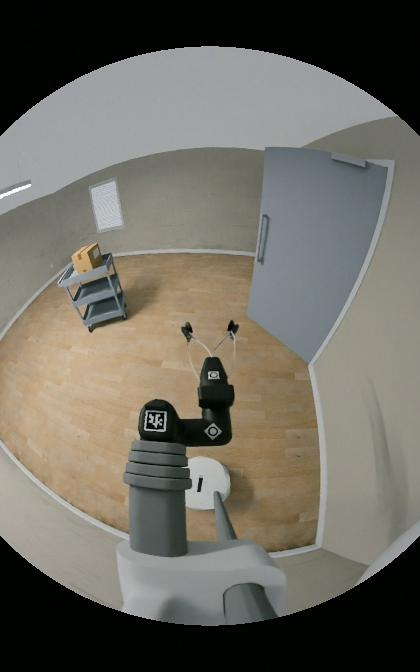

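Request:
move(r1={"base":{"translate_m":0.45},"contact_limits":{"translate_m":1.0},"pace":"slow"}, blocking=false, cameras=[])

Request:
wait(seconds=7, cameras=["r1_head_camera","r1_head_left_camera","r2_head_right_camera"])

Scene clock: 152.07 s.
move: r1 moving
r1.base_odometry: x=-2.172 y=+0.430 heading=-2.410
r1.turned_by_wheels: +0.001
r1.turned_by_imu: +0.001
r1.base_tilt: forward=-1.6 right=+1.2
r1.lidar_m: 0.25 0.25 0.28 0.25 0.40 3.45 3.37 0.46 0.52 1.37 2.22 2.99
r1.base_status: translate_m moving
r1.joint_positions: lift_m=+0.300 arm_m=+0.000 wrist_yaw_rad=+3.123 wrist_pitch_rad=+0.002 wrist_roll_rad=+0.000 gripper_m=+0.056
r1.joint_status: not commanded
r1.measured_speeds: translate_m=+0.049 strafe_m=+0.000 rotate_rad=+0.002 lift_m=+0.000 arm_m=+0.000 wrist_yaw_rad=+0.000 wrist_pitch_rad=+0.000 wrist_roll_rad=+0.000
r1.motor_effort: lift_m=+14(14) arm_m=+4(5) wheel_0=+5(10) wheel_1=+13(14) wheel_2=-11(11)
r1.servo_current: wrist_yaw_rad=46(59) wrist_pitch_rad=33(52) wrist_roll_rad=46(59) gripper_m=39(46)
r1.contact_limits: translate_m 1
r1.hand_pose: x=-0.1159 y=+0.0929 z=+0.4780 quat_wxyz=(+0.009, -0.001, +0.000, +1.000) (m; r1's base frame)
r1.wrist_depth_mm: - 136 - - - - - / - 136 205 - - - - / - 131 187 - - - - / 117 137 238 - - - - / 137 - - - - - - / 1618 1808 194 1808 189 1661 1618 / 1118 1118 1138 153 1160 1138 1205
r2: as last shown
r2.turned_by_imu: +0.000
r2.base_tilt: forward=-0.7 right=+0.1
r2.lidar_m: 4.08 2.08 4.85 1.60 0.80 0.63 0.63 0.73 1.00 0.99 1.12 1.57
r2.motor_effort: lift_m=+21(21) arm_m=-4(5) wheel_0=-4(4) wheel_1=-3(3) wheel_2=+3(3)
r2.servo_current: wrist_yaw_rad=52(59) wrist_pitch_rad=39(52) wrist_roll_rad=52(52) gripper_m=46(52)
r2.wrist_depth_mm: - - - - - - - / - - - - - - - / - - - - - - - / - - - - - - - / 1708 - - - - - - / - - 195 - 195 - - / - - - - - - -
pictures: none
No camera images: "cameras" was empty.

Scene clock: 157.33 s.
earlier move: r1 done
r1.base_odometry: x=-2.498 y=+0.138 heading=-2.410
r1.turned_by_wheels: +0.000
r1.turned_by_imu: -0.001
r1.base_tilt: forward=-1.6 right=+1.3
r1.lidar_m: 1.49 1.75 2.72 0.25 0.25 0.65 3.86 0.84 1.12 2.13 2.20 2.97
r1.base_status: done
r1.joint_positions: lift_m=+0.300 arm_m=+0.000 wrist_yaw_rad=+3.123 wrist_pitch_rad=+0.002 wrist_roll_rad=+0.000 gripper_m=+0.056
r1.joint_status: not commanded
r1.measured_speeds: all 0
r1.motor_effort: lift_m=+14(14) arm_m=+5(5) wheel_0=+3(10) wheel_1=+8(15) wheel_2=-4(12)
r1.servo_current: wrist_yaw_rad=33(72) wrist_pitch_rad=39(52) wrist_roll_rad=65(72) gripper_m=33(52)
r1.contact_limits: translate_m 1
r1.hand_pose: x=-0.1159 y=+0.0929 z=+0.4780 quat_wxyz=(+0.009, -0.001, +0.000, +1.000) (m; r1's base frame)
r1.wrist_depth_mm: - 136 - - - - - / - 131 177 - - - 407 / - 132 181 - - - 418 / 117 137 239 - - - 521 / - 946 - - - - 525 / - 946 194 1708 187 1708 530 / - 151 1138 153 1160 1118 521
r2.base_odometry: x=-3.815 y=+0.782 heading=-1.146
r2.turned_by_wheels: +0.000
r2.turned_by_imu: +0.001
r2.base_tilt: forward=-0.6 right=+0.1
r2.lidar_m: 1.66 2.08 4.85 1.61 0.82 0.65 0.64 0.73 1.02 0.98 1.12 1.55
r2.base_status: not commanded
r2.joint_positions: lift_m=+1.020 arm_m=+0.000 wrist_yaw_rad=+0.003 wrist_pitch_rad=+0.001 wrist_roll_rad=+0.000 gripper_m=+0.100
r2.joint_status: not commanded
r2.measured_speeds: all 0
r2.motor_effort: lift_m=+21(21) arm_m=-4(5) wheel_0=-4(4) wheel_1=-2(3) wheel_2=+3(3)
r2.servo_current: wrist_yaw_rad=52(65) wrist_pitch_rad=46(52) wrist_roll_rad=52(59) gripper_m=52(59)
r2.hand_pose: x=+0.4596 y=-0.0866 z=+1.1976 quat_wxyz=(+1.000, +0.000, +0.001, +0.001) (m; r2's base frame)
r2.wrist_depth_mm: - - - - - - - / - - - - - - - / - - - - - - - / - - - - - - - / 1661 - - - - - - / - - 195 - 193 - - / - - - - - - -
wait: 5.27 of 7 s (r1 has come to rest)
pictures: r1_head_camera, r1_head_left_camera, r2_head_right_camera
Images, in order (width x height): r1_head_camera 420x560, r1_head_left_camera 420x672, r2_head_right_camera 420x672.

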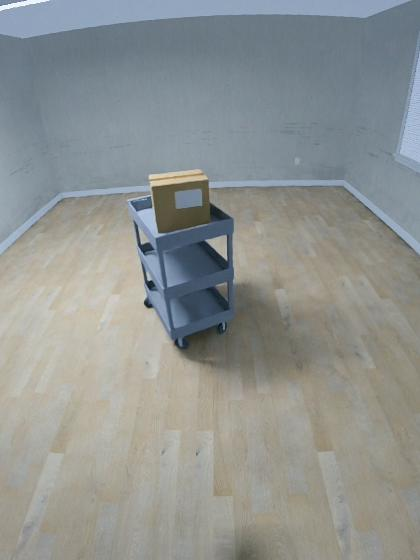

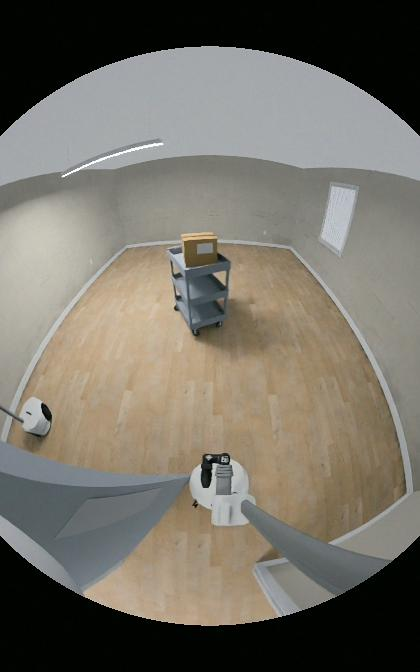

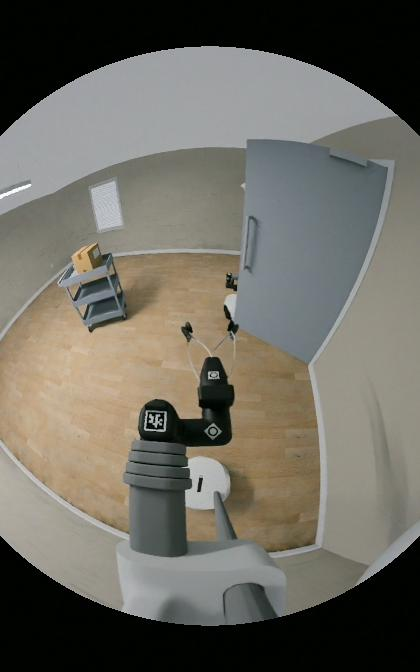

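Request:
move(r1={"base":{"strafe_m":0.42},"contact_limits":{"strafe_m":1.0},"pace":"slow"}, blocking=false, cameras=[])

Request:
wait(seconds=7, cameras=["r1_head_left_camera","r2_head_right_camera","r2_head_camera"])

Scene clock: 164.27 s.
move: r1 moving
r1.base_odometry: x=-2.488 y=+0.128 heading=-2.410
r1.turned_by_wheels: -0.001
r1.turned_by_imu: -0.001
r1.base_tilt: forward=-1.6 right=+1.3
r1.lidar_m: 1.49 1.82 2.74 0.25 0.27 0.65 3.86 0.83 1.12 2.16 2.25 3.00
r1.base_status: strafe_m moving
r1.joint_positions: lift_m=+0.300 arm_m=+0.000 wrist_yaw_rad=+3.123 wrist_pitch_rad=+0.002 wrist_roll_rad=+0.000 gripper_m=+0.056
r1.joint_status: not commanded
r1.measured_speeds: translate_m=-0.001 strafe_m=+0.057 rotate_rad=+0.004 lift_m=+0.000 arm_m=+0.000 wrist_yaw_rad=+0.000 wrist_pitch_rad=+0.000 wrist_roll_rad=+0.000
r1.motor_effort: lift_m=+14(14) arm_m=+4(5) wheel_0=-15(16) wheel_1=+10(12) wheel_2=+0(3)
r1.servo_current: wrist_yaw_rad=52(65) wrist_pitch_rad=52(52) wrist_roll_rad=39(59) gripper_m=46(46)
r1.contact_limits: strafe_m 1
r1.hand_pose: x=-0.1159 y=+0.0929 z=+0.4780 quat_wxyz=(+0.009, -0.001, +0.000, +1.000) (m; r1's base frame)
r1.wrist_depth_mm: - 135 - - - - 449 / - 132 178 - - - 455 / - 131 187 - - - 473 / 117 137 240 - - - 484 / - - - - - - 492 / - 960 194 1808 187 1708 402 / - 152 1098 153 1160 1060 -
r2: as last shown
r2.turned_by_imu: +0.000
r2.base_tilt: forward=-0.7 right=+0.1
r2.lidar_m: 1.62 2.06 4.84 1.60 0.78 0.65 0.63 0.72 1.02 0.97 1.12 1.51
r2.motor_effort: lift_m=+21(21) arm_m=-4(4) wheel_0=-4(4) wheel_1=-2(3) wheel_2=+3(3)
r2.servo_current: wrist_yaw_rad=39(59) wrist_pitch_rad=39(46) wrist_roll_rad=46(52) gripper_m=52(52)
pictures: none
No camera images: "cameras" was empty.

Scene clock: 169.10 s.
earlier move: r1 done
r1.base_odometry: x=-2.217 y=-0.174 heading=-2.410
r1.turned_by_wheels: +0.000
r1.turned_by_imu: +0.001
r1.base_tilt: forward=-1.6 right=+1.3
r1.lidar_m: 1.47 3.21 0.25 - 0.25 0.29 3.86 1.05 1.14 2.54 2.64 1.72
r1.base_status: done
r1.joint_positions: lift_m=+0.300 arm_m=+0.000 wrist_yaw_rad=+3.123 wrist_pitch_rad=+0.002 wrist_roll_rad=+0.000 gripper_m=+0.056
r1.joint_status: not commanded
r1.measured_speeds: all 0
r1.motor_effort: lift_m=+14(14) arm_m=+4(5) wheel_0=-8(16) wheel_1=+3(12) wheel_2=-1(3)
r1.servo_current: wrist_yaw_rad=46(72) wrist_pitch_rad=46(52) wrist_roll_rad=46(72) gripper_m=33(46)
r1.contact_limits: strafe_m 1
r1.hand_pose: x=-0.1159 y=+0.0929 z=+0.4780 quat_wxyz=(+0.009, -0.001, +0.000, +1.000) (m; r1's base frame)
r1.wrist_depth_mm: - 136 - - 480 249 177 / - 131 178 - 480 253 179 / - 131 187 - 496 258 181 / 117 137 239 - 508 258 182 / - - - - 512 260 183 / 1808 1808 193 1756 187 260 183 / 1182 1138 1098 153 449 223 183
r2.base_odometry: x=-3.815 y=+0.782 heading=-1.146
r2.turned_by_wheels: +0.000
r2.turned_by_imu: +0.001
r2.base_tilt: forward=-0.7 right=+0.1
r2.lidar_m: 1.24 2.07 4.83 1.61 0.82 0.64 0.65 0.72 0.99 1.00 1.09 1.29
r2.base_status: not commanded
r2.joint_positions: lift_m=+1.020 arm_m=+0.000 wrist_yaw_rad=+0.003 wrist_pitch_rad=+0.001 wrist_roll_rad=+0.000 gripper_m=+0.100
r2.joint_status: not commanded
r2.measured_speeds: all 0
r2.motor_effort: lift_m=+21(21) arm_m=-4(4) wheel_0=-3(4) wheel_1=-3(3) wheel_2=+2(3)
r2.servo_current: wrist_yaw_rad=52(59) wrist_pitch_rad=46(46) wrist_roll_rad=39(65) gripper_m=52(59)
r2.hand_pose: x=+0.4596 y=-0.0866 z=+1.1976 quat_wxyz=(+1.000, +0.000, +0.001, +0.001) (m; r2's base frame)
r2.wrist_depth_mm: - - - - - - - / - - - - - - - / - - - - 1042 - - / - - - - 1042 - - / 1708 - - - 1025 - - / - - 195 - 193 - - / - - - - - - -
wait: 4.83 of 7 s (r1 has come to rest)
pictures: r1_head_left_camera, r2_head_camera, r2_head_right_camera
Images, in order (width x height): r1_head_left_camera 420x672, r2_head_camera 420x560, r2_head_right_camera 420x672.

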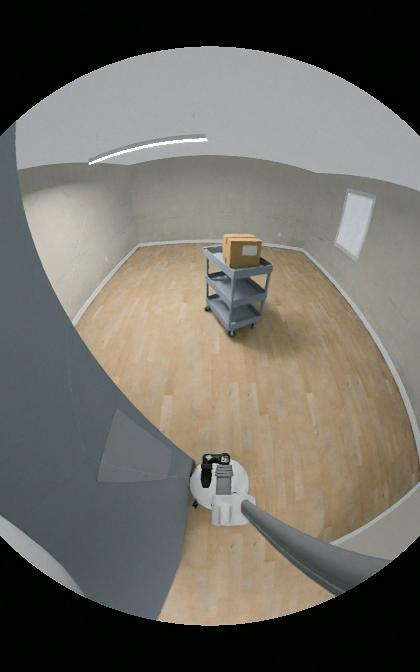

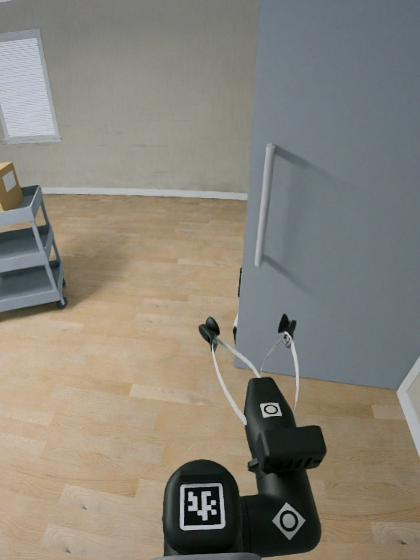

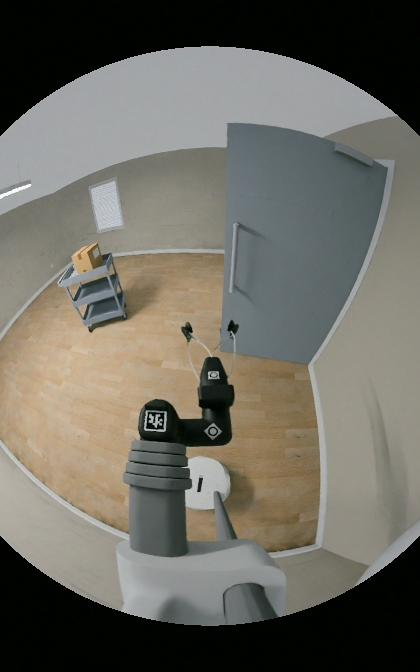

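Request:
move(r1={"base":{"strafe_m":0.16},"contact_limits":{"strafe_m":1.0},"pace":"slow"}, blocking=false, cameras=[])

Request:
wait(seconds=5, cameras=["r1_head_left_camera","r2_wrist_camera","r2_head_camera"])

Scene clock: 173.47 s.
move: r1 moving
r1.base_odometry: x=-2.208 y=-0.185 heading=-2.411
r1.turned_by_wheels: +0.000
r1.turned_by_imu: -0.001
r1.base_tilt: forward=-1.6 right=+1.3
r1.lidar_m: 1.48 3.17 0.25 - 0.25 0.30 3.87 1.07 1.16 2.58 2.69 1.73
r1.base_status: strafe_m moving
r1.joint_positions: lift_m=+0.300 arm_m=+0.000 wrist_yaw_rad=+3.123 wrist_pitch_rad=+0.002 wrist_roll_rad=+0.000 gripper_m=+0.056
r1.joint_status: not commanded
r1.measured_speeds: translate_m=+0.001 strafe_m=+0.056 rotate_rad=-0.004 lift_m=+0.000 arm_m=+0.000 wrist_yaw_rad=+0.000 wrist_pitch_rad=+0.000 wrist_roll_rad=+0.000
r1.motor_effort: lift_m=+14(14) arm_m=+4(5) wheel_0=-14(14) wheel_1=+10(10) wheel_2=+0(1)
r1.servo_current: wrist_yaw_rad=59(59) wrist_pitch_rad=39(46) wrist_roll_rad=52(65) gripper_m=39(46)
r1.contact_limits: strafe_m 1
r1.hand_pose: x=-0.1159 y=+0.0929 z=+0.4780 quat_wxyz=(+0.009, -0.001, +0.000, +1.000) (m; r1's base frame)
r1.wrist_depth_mm: - 135 - - 452 244 - / - 131 206 - 459 266 176 / - 131 186 - 473 249 178 / 117 137 239 - 477 273 180 / - - - - 480 254 181 / 1756 1808 193 1708 187 254 180 / 1229 1118 1138 153 424 219 180
r2: as last shown
r2.turned_by_imu: +0.000
r2.lidar_m: 1.22 2.10 4.81 1.60 0.83 0.65 0.62 0.72 1.01 0.99 1.11 1.28
r2.motor_effort: lift_m=+21(21) arm_m=-4(4) wheel_0=-3(4) wheel_1=-3(3) wheel_2=+3(3)
r2.servo_current: wrist_yaw_rad=46(59) wrist_pitch_rad=39(39) wrist_roll_rad=33(59) gripper_m=52(52)
r2.wrist_depth_mm: - - - - - - - / - - - - - - - / - - - - 1008 - - / - - - - 1025 - - / 1661 - - - 1025 - - / - - 195 - 193 - - / - - - - - - -
pictures: none
No camera images: "cameras" was empty.

Scene clock: 175.70 s.
earlier move: r1 done
r1.base_odometry: x=-2.111 y=-0.293 heading=-2.410
r1.turned_by_wheels: +0.001
r1.turned_by_imu: +0.001
r1.base_tilt: forward=-1.6 right=+1.3
r1.lidar_m: 1.48 2.96 0.25 - 0.25 0.25 0.54 1.24 1.18 2.71 2.82 1.65
r1.base_status: done
r1.joint_positions: lift_m=+0.300 arm_m=+0.000 wrist_yaw_rad=+3.123 wrist_pitch_rad=+0.002 wrist_roll_rad=+0.000 gripper_m=+0.056
r1.joint_status: not commanded
r1.measured_speeds: all 0
r1.motor_effort: lift_m=+14(14) arm_m=+5(5) wheel_0=-5(16) wheel_1=+8(11) wheel_2=+0(1)
r1.servo_current: wrist_yaw_rad=65(78) wrist_pitch_rad=39(52) wrist_roll_rad=33(65) gripper_m=46(46)
r1.contact_limits: strafe_m 1
r1.hand_pose: x=-0.1159 y=+0.0929 z=+0.4780 quat_wxyz=(+0.009, -0.001, +0.000, +1.000) (m; r1's base frame)
r1.wrist_depth_mm: - 136 - - 336 220 - / - 132 178 - 342 212 165 / - 131 181 - 343 212 166 / 117 137 240 - 347 215 167 / - - - - 351 216 167 / 1808 1863 193 1576 191 216 167 / 1182 1118 1098 153 327 194 -
r2.base_odometry: x=-3.815 y=+0.782 heading=-1.146
r2.turned_by_wheels: +0.000
r2.turned_by_imu: +0.000
r2.base_tilt: forward=-0.7 right=+0.0
r2.lidar_m: 1.01 2.09 4.84 1.64 0.79 0.65 0.64 0.72 1.02 1.00 1.13 1.11
r2.base_status: not commanded
r2.joint_positions: lift_m=+1.020 arm_m=+0.000 wrist_yaw_rad=+0.003 wrist_pitch_rad=+0.001 wrist_roll_rad=+0.000 gripper_m=+0.100
r2.joint_status: not commanded
r2.measured_speeds: all 0
r2.motor_effort: lift_m=+21(21) arm_m=-4(5) wheel_0=-4(4) wheel_1=-3(3) wheel_2=+3(3)
r2.servo_current: wrist_yaw_rad=46(65) wrist_pitch_rad=39(46) wrist_roll_rad=46(59) gripper_m=46(59)
r2.hand_pose: x=+0.4596 y=-0.0866 z=+1.1976 quat_wxyz=(+1.000, +0.000, +0.001, +0.001) (m; r2's base frame)
r2.wrist_depth_mm: - - - - - - - / - - - - - - - / - - - - - - - / - - - - 854 - - / 1618 - - - 842 - - / - - 195 - 193 - - / - - - - - - -
wait: 2.23 of 5 s (r1 has come to rest)
pictures: r1_head_left_camera, r2_head_camera, r2_wrist_camera
Images, in order (width x height): r1_head_left_camera 420x672, r2_head_camera 420x560, r2_wrist_camera 616x392.

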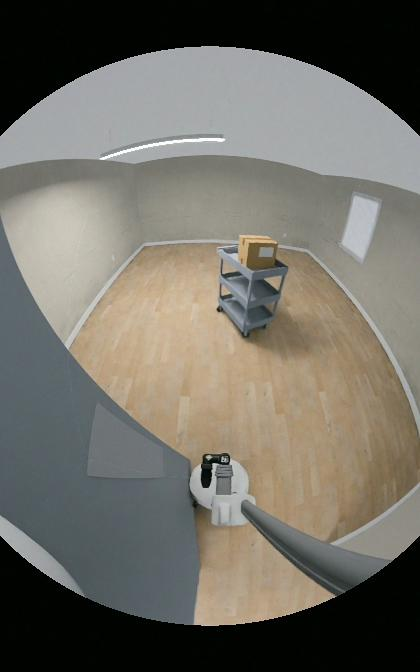

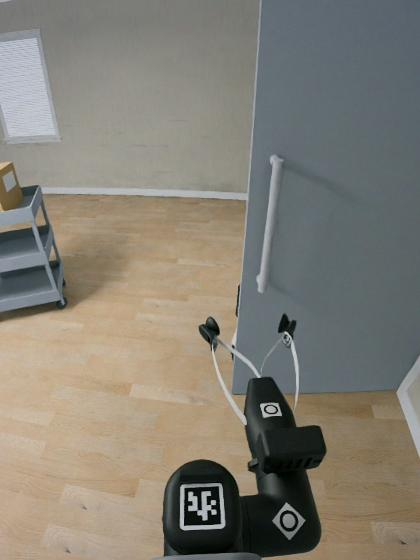

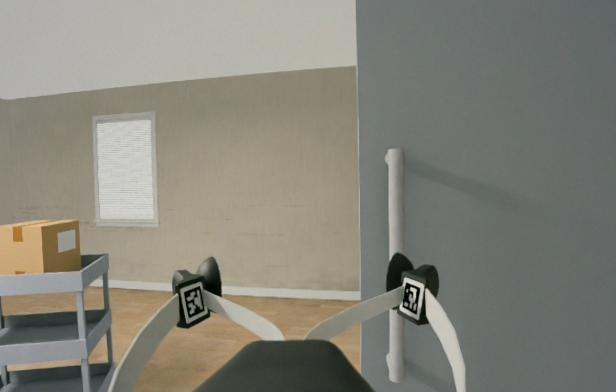

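Request:
move(r2={"base":{"translate_m":0.3,"strafe_m":-0.18}}, blocking=false, cameras=[])

Request:
wait(seconds=4, cameras=["r2_wrist_camera","r2_head_camera"])

Scene clock: 182.77 s.
move: r2 moving
r1: as last shown
r1.turned_by_wheels: +0.000
r1.turned_by_imu: +0.000
r1.base_tilt: forward=-1.5 right=+1.3
r1.lidar_m: 1.51 2.97 0.25 - 0.25 0.25 0.53 1.24 1.18 2.72 2.81 1.64
r1.motor_effort: lift_m=+14(14) arm_m=+4(5) wheel_0=-5(5) wheel_1=+8(9) wheel_2=+0(0)
r1.servo_current: wrist_yaw_rad=52(59) wrist_pitch_rad=39(52) wrist_roll_rad=52(52) gripper_m=39(46)
r1.contact_limits: strafe_m 1
r1.wrist_depth_mm: - 135 - - 338 220 - / - 131 178 - 342 211 165 / - 131 181 - 345 212 166 / 117 137 238 - 347 214 167 / - - - - 349 215 167 / 1808 1808 193 1618 191 216 168 / 1182 1098 1118 153 327 193 -
r2.base_odometry: x=-3.819 y=+0.747 heading=-1.146
r2.turned_by_wheels: -0.001
r2.turned_by_imu: +0.000
r2.base_tilt: forward=-0.7 right=+0.1
r2.lidar_m: 1.00 2.06 2.33 1.68 0.87 0.68 0.68 0.76 0.98 0.99 1.10 1.08
r2.base_status: translate_m moving; strafe_m moving
r2.joint_positions: lift_m=+1.020 arm_m=+0.000 wrist_yaw_rad=+0.003 wrist_pitch_rad=+0.001 wrist_roll_rad=+0.000 gripper_m=+0.100
r2.joint_status: not commanded
r2.measured_speeds: translate_m=+0.118 strafe_m=-0.072 rotate_rad=+0.004 lift_m=+0.000 arm_m=+0.000 wrist_yaw_rad=+0.000 wrist_pitch_rad=+0.000 wrist_roll_rad=+0.000
r2.motor_effort: lift_m=+21(21) arm_m=-4(4) wheel_0=+9(13) wheel_1=-4(5) wheel_2=-13(13)
r2.servo_current: wrist_yaw_rad=39(59) wrist_pitch_rad=39(46) wrist_roll_rad=46(52) gripper_m=59(59)
r2.hand_pose: x=+0.4596 y=-0.0866 z=+1.1976 quat_wxyz=(+1.000, +0.000, +0.001, +0.001) (m; r2's base frame)
r2.wrist_depth_mm: - - - - - - - / - - - - - - - / - - - - 820 - - / - - - - 750 - - / 1708 - - - 741 - - / - - 195 - 187 - - / 1661 - - - - - -
pictures: none
No camera images: "cameras" was empty.

Scene clock: 184.77 s.
earlier move: r2 done
r1.base_odometry: x=-2.111 y=-0.293 heading=-2.410
r1.turned_by_wheels: +0.000
r1.turned_by_imu: +0.000
r1.base_tilt: forward=-1.6 right=+1.3
r1.lidar_m: 1.51 2.98 0.25 - 0.25 0.25 0.55 1.23 1.19 2.73 2.81 1.64
r1.base_status: not commanded
r1.joint_positions: lift_m=+0.300 arm_m=+0.000 wrist_yaw_rad=+3.123 wrist_pitch_rad=+0.002 wrist_roll_rad=+0.000 gripper_m=+0.056
r1.joint_status: not commanded
r1.measured_speeds: all 0
r1.motor_effort: lift_m=+14(14) arm_m=+5(5) wheel_0=-5(6) wheel_1=+9(9) wheel_2=+0(0)
r1.servo_current: wrist_yaw_rad=39(65) wrist_pitch_rad=39(52) wrist_roll_rad=39(65) gripper_m=39(46)
r1.contact_limits: strafe_m 1
r1.hand_pose: x=-0.1159 y=+0.0929 z=+0.4780 quat_wxyz=(+0.009, -0.001, +0.000, +1.000) (m; r1's base frame)
r1.wrist_depth_mm: - 136 - - 336 220 - / - 131 177 - 342 211 165 / - 131 180 - 347 212 166 / 117 137 239 - 349 214 167 / - - - - 353 215 167 / 1808 1808 193 1618 191 216 167 / 1182 1118 1138 153 325 194 -
r2.base_odometry: x=-3.855 y=+0.435 heading=-1.146
r2.turned_by_wheels: +0.000
r2.turned_by_imu: +0.001
r2.base_tilt: forward=-0.6 right=+0.0
r2.lidar_m: 0.71 1.95 2.10 2.40 1.22 0.99 0.97 1.06 0.87 0.86 0.99 0.82
r2.base_status: done
r2.joint_positions: lift_m=+1.020 arm_m=+0.000 wrist_yaw_rad=+0.003 wrist_pitch_rad=+0.001 wrist_roll_rad=+0.000 gripper_m=+0.100
r2.joint_status: not commanded
r2.measured_speeds: all 0
r2.motor_effort: lift_m=+21(21) arm_m=-4(4) wheel_0=+3(13) wheel_1=-6(7) wheel_2=-4(13)
r2.servo_current: wrist_yaw_rad=39(59) wrist_pitch_rad=39(46) wrist_roll_rad=46(52) gripper_m=52(59)
r2.hand_pose: x=+0.4596 y=-0.0866 z=+1.1977 quat_wxyz=(+1.000, +0.000, +0.001, +0.001) (m; r2's base frame)
r2.wrist_depth_mm: - - - - - - - / - - - - - - - / - - - 477 - - - / - - - 484 - - - / - - - 488 - - - / - - 195 477 185 - - / - - - - - - -
wait: 2.00 of 4 s (r2 has come to rest)
pictures: r2_head_camera, r2_wrist_camera
Images, in order (width x height): r2_head_camera 420x560, r2_wrist_camera 616x392.

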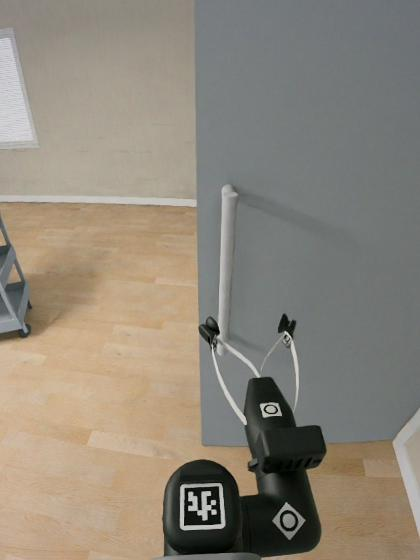

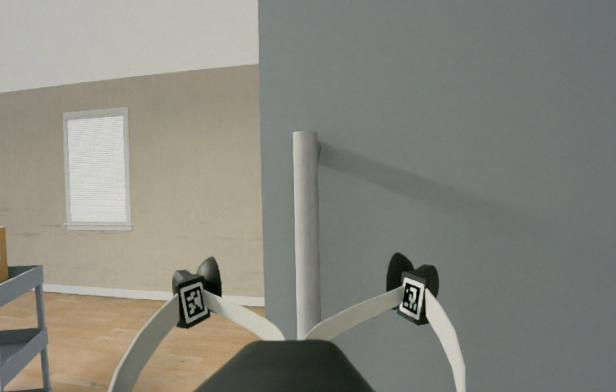

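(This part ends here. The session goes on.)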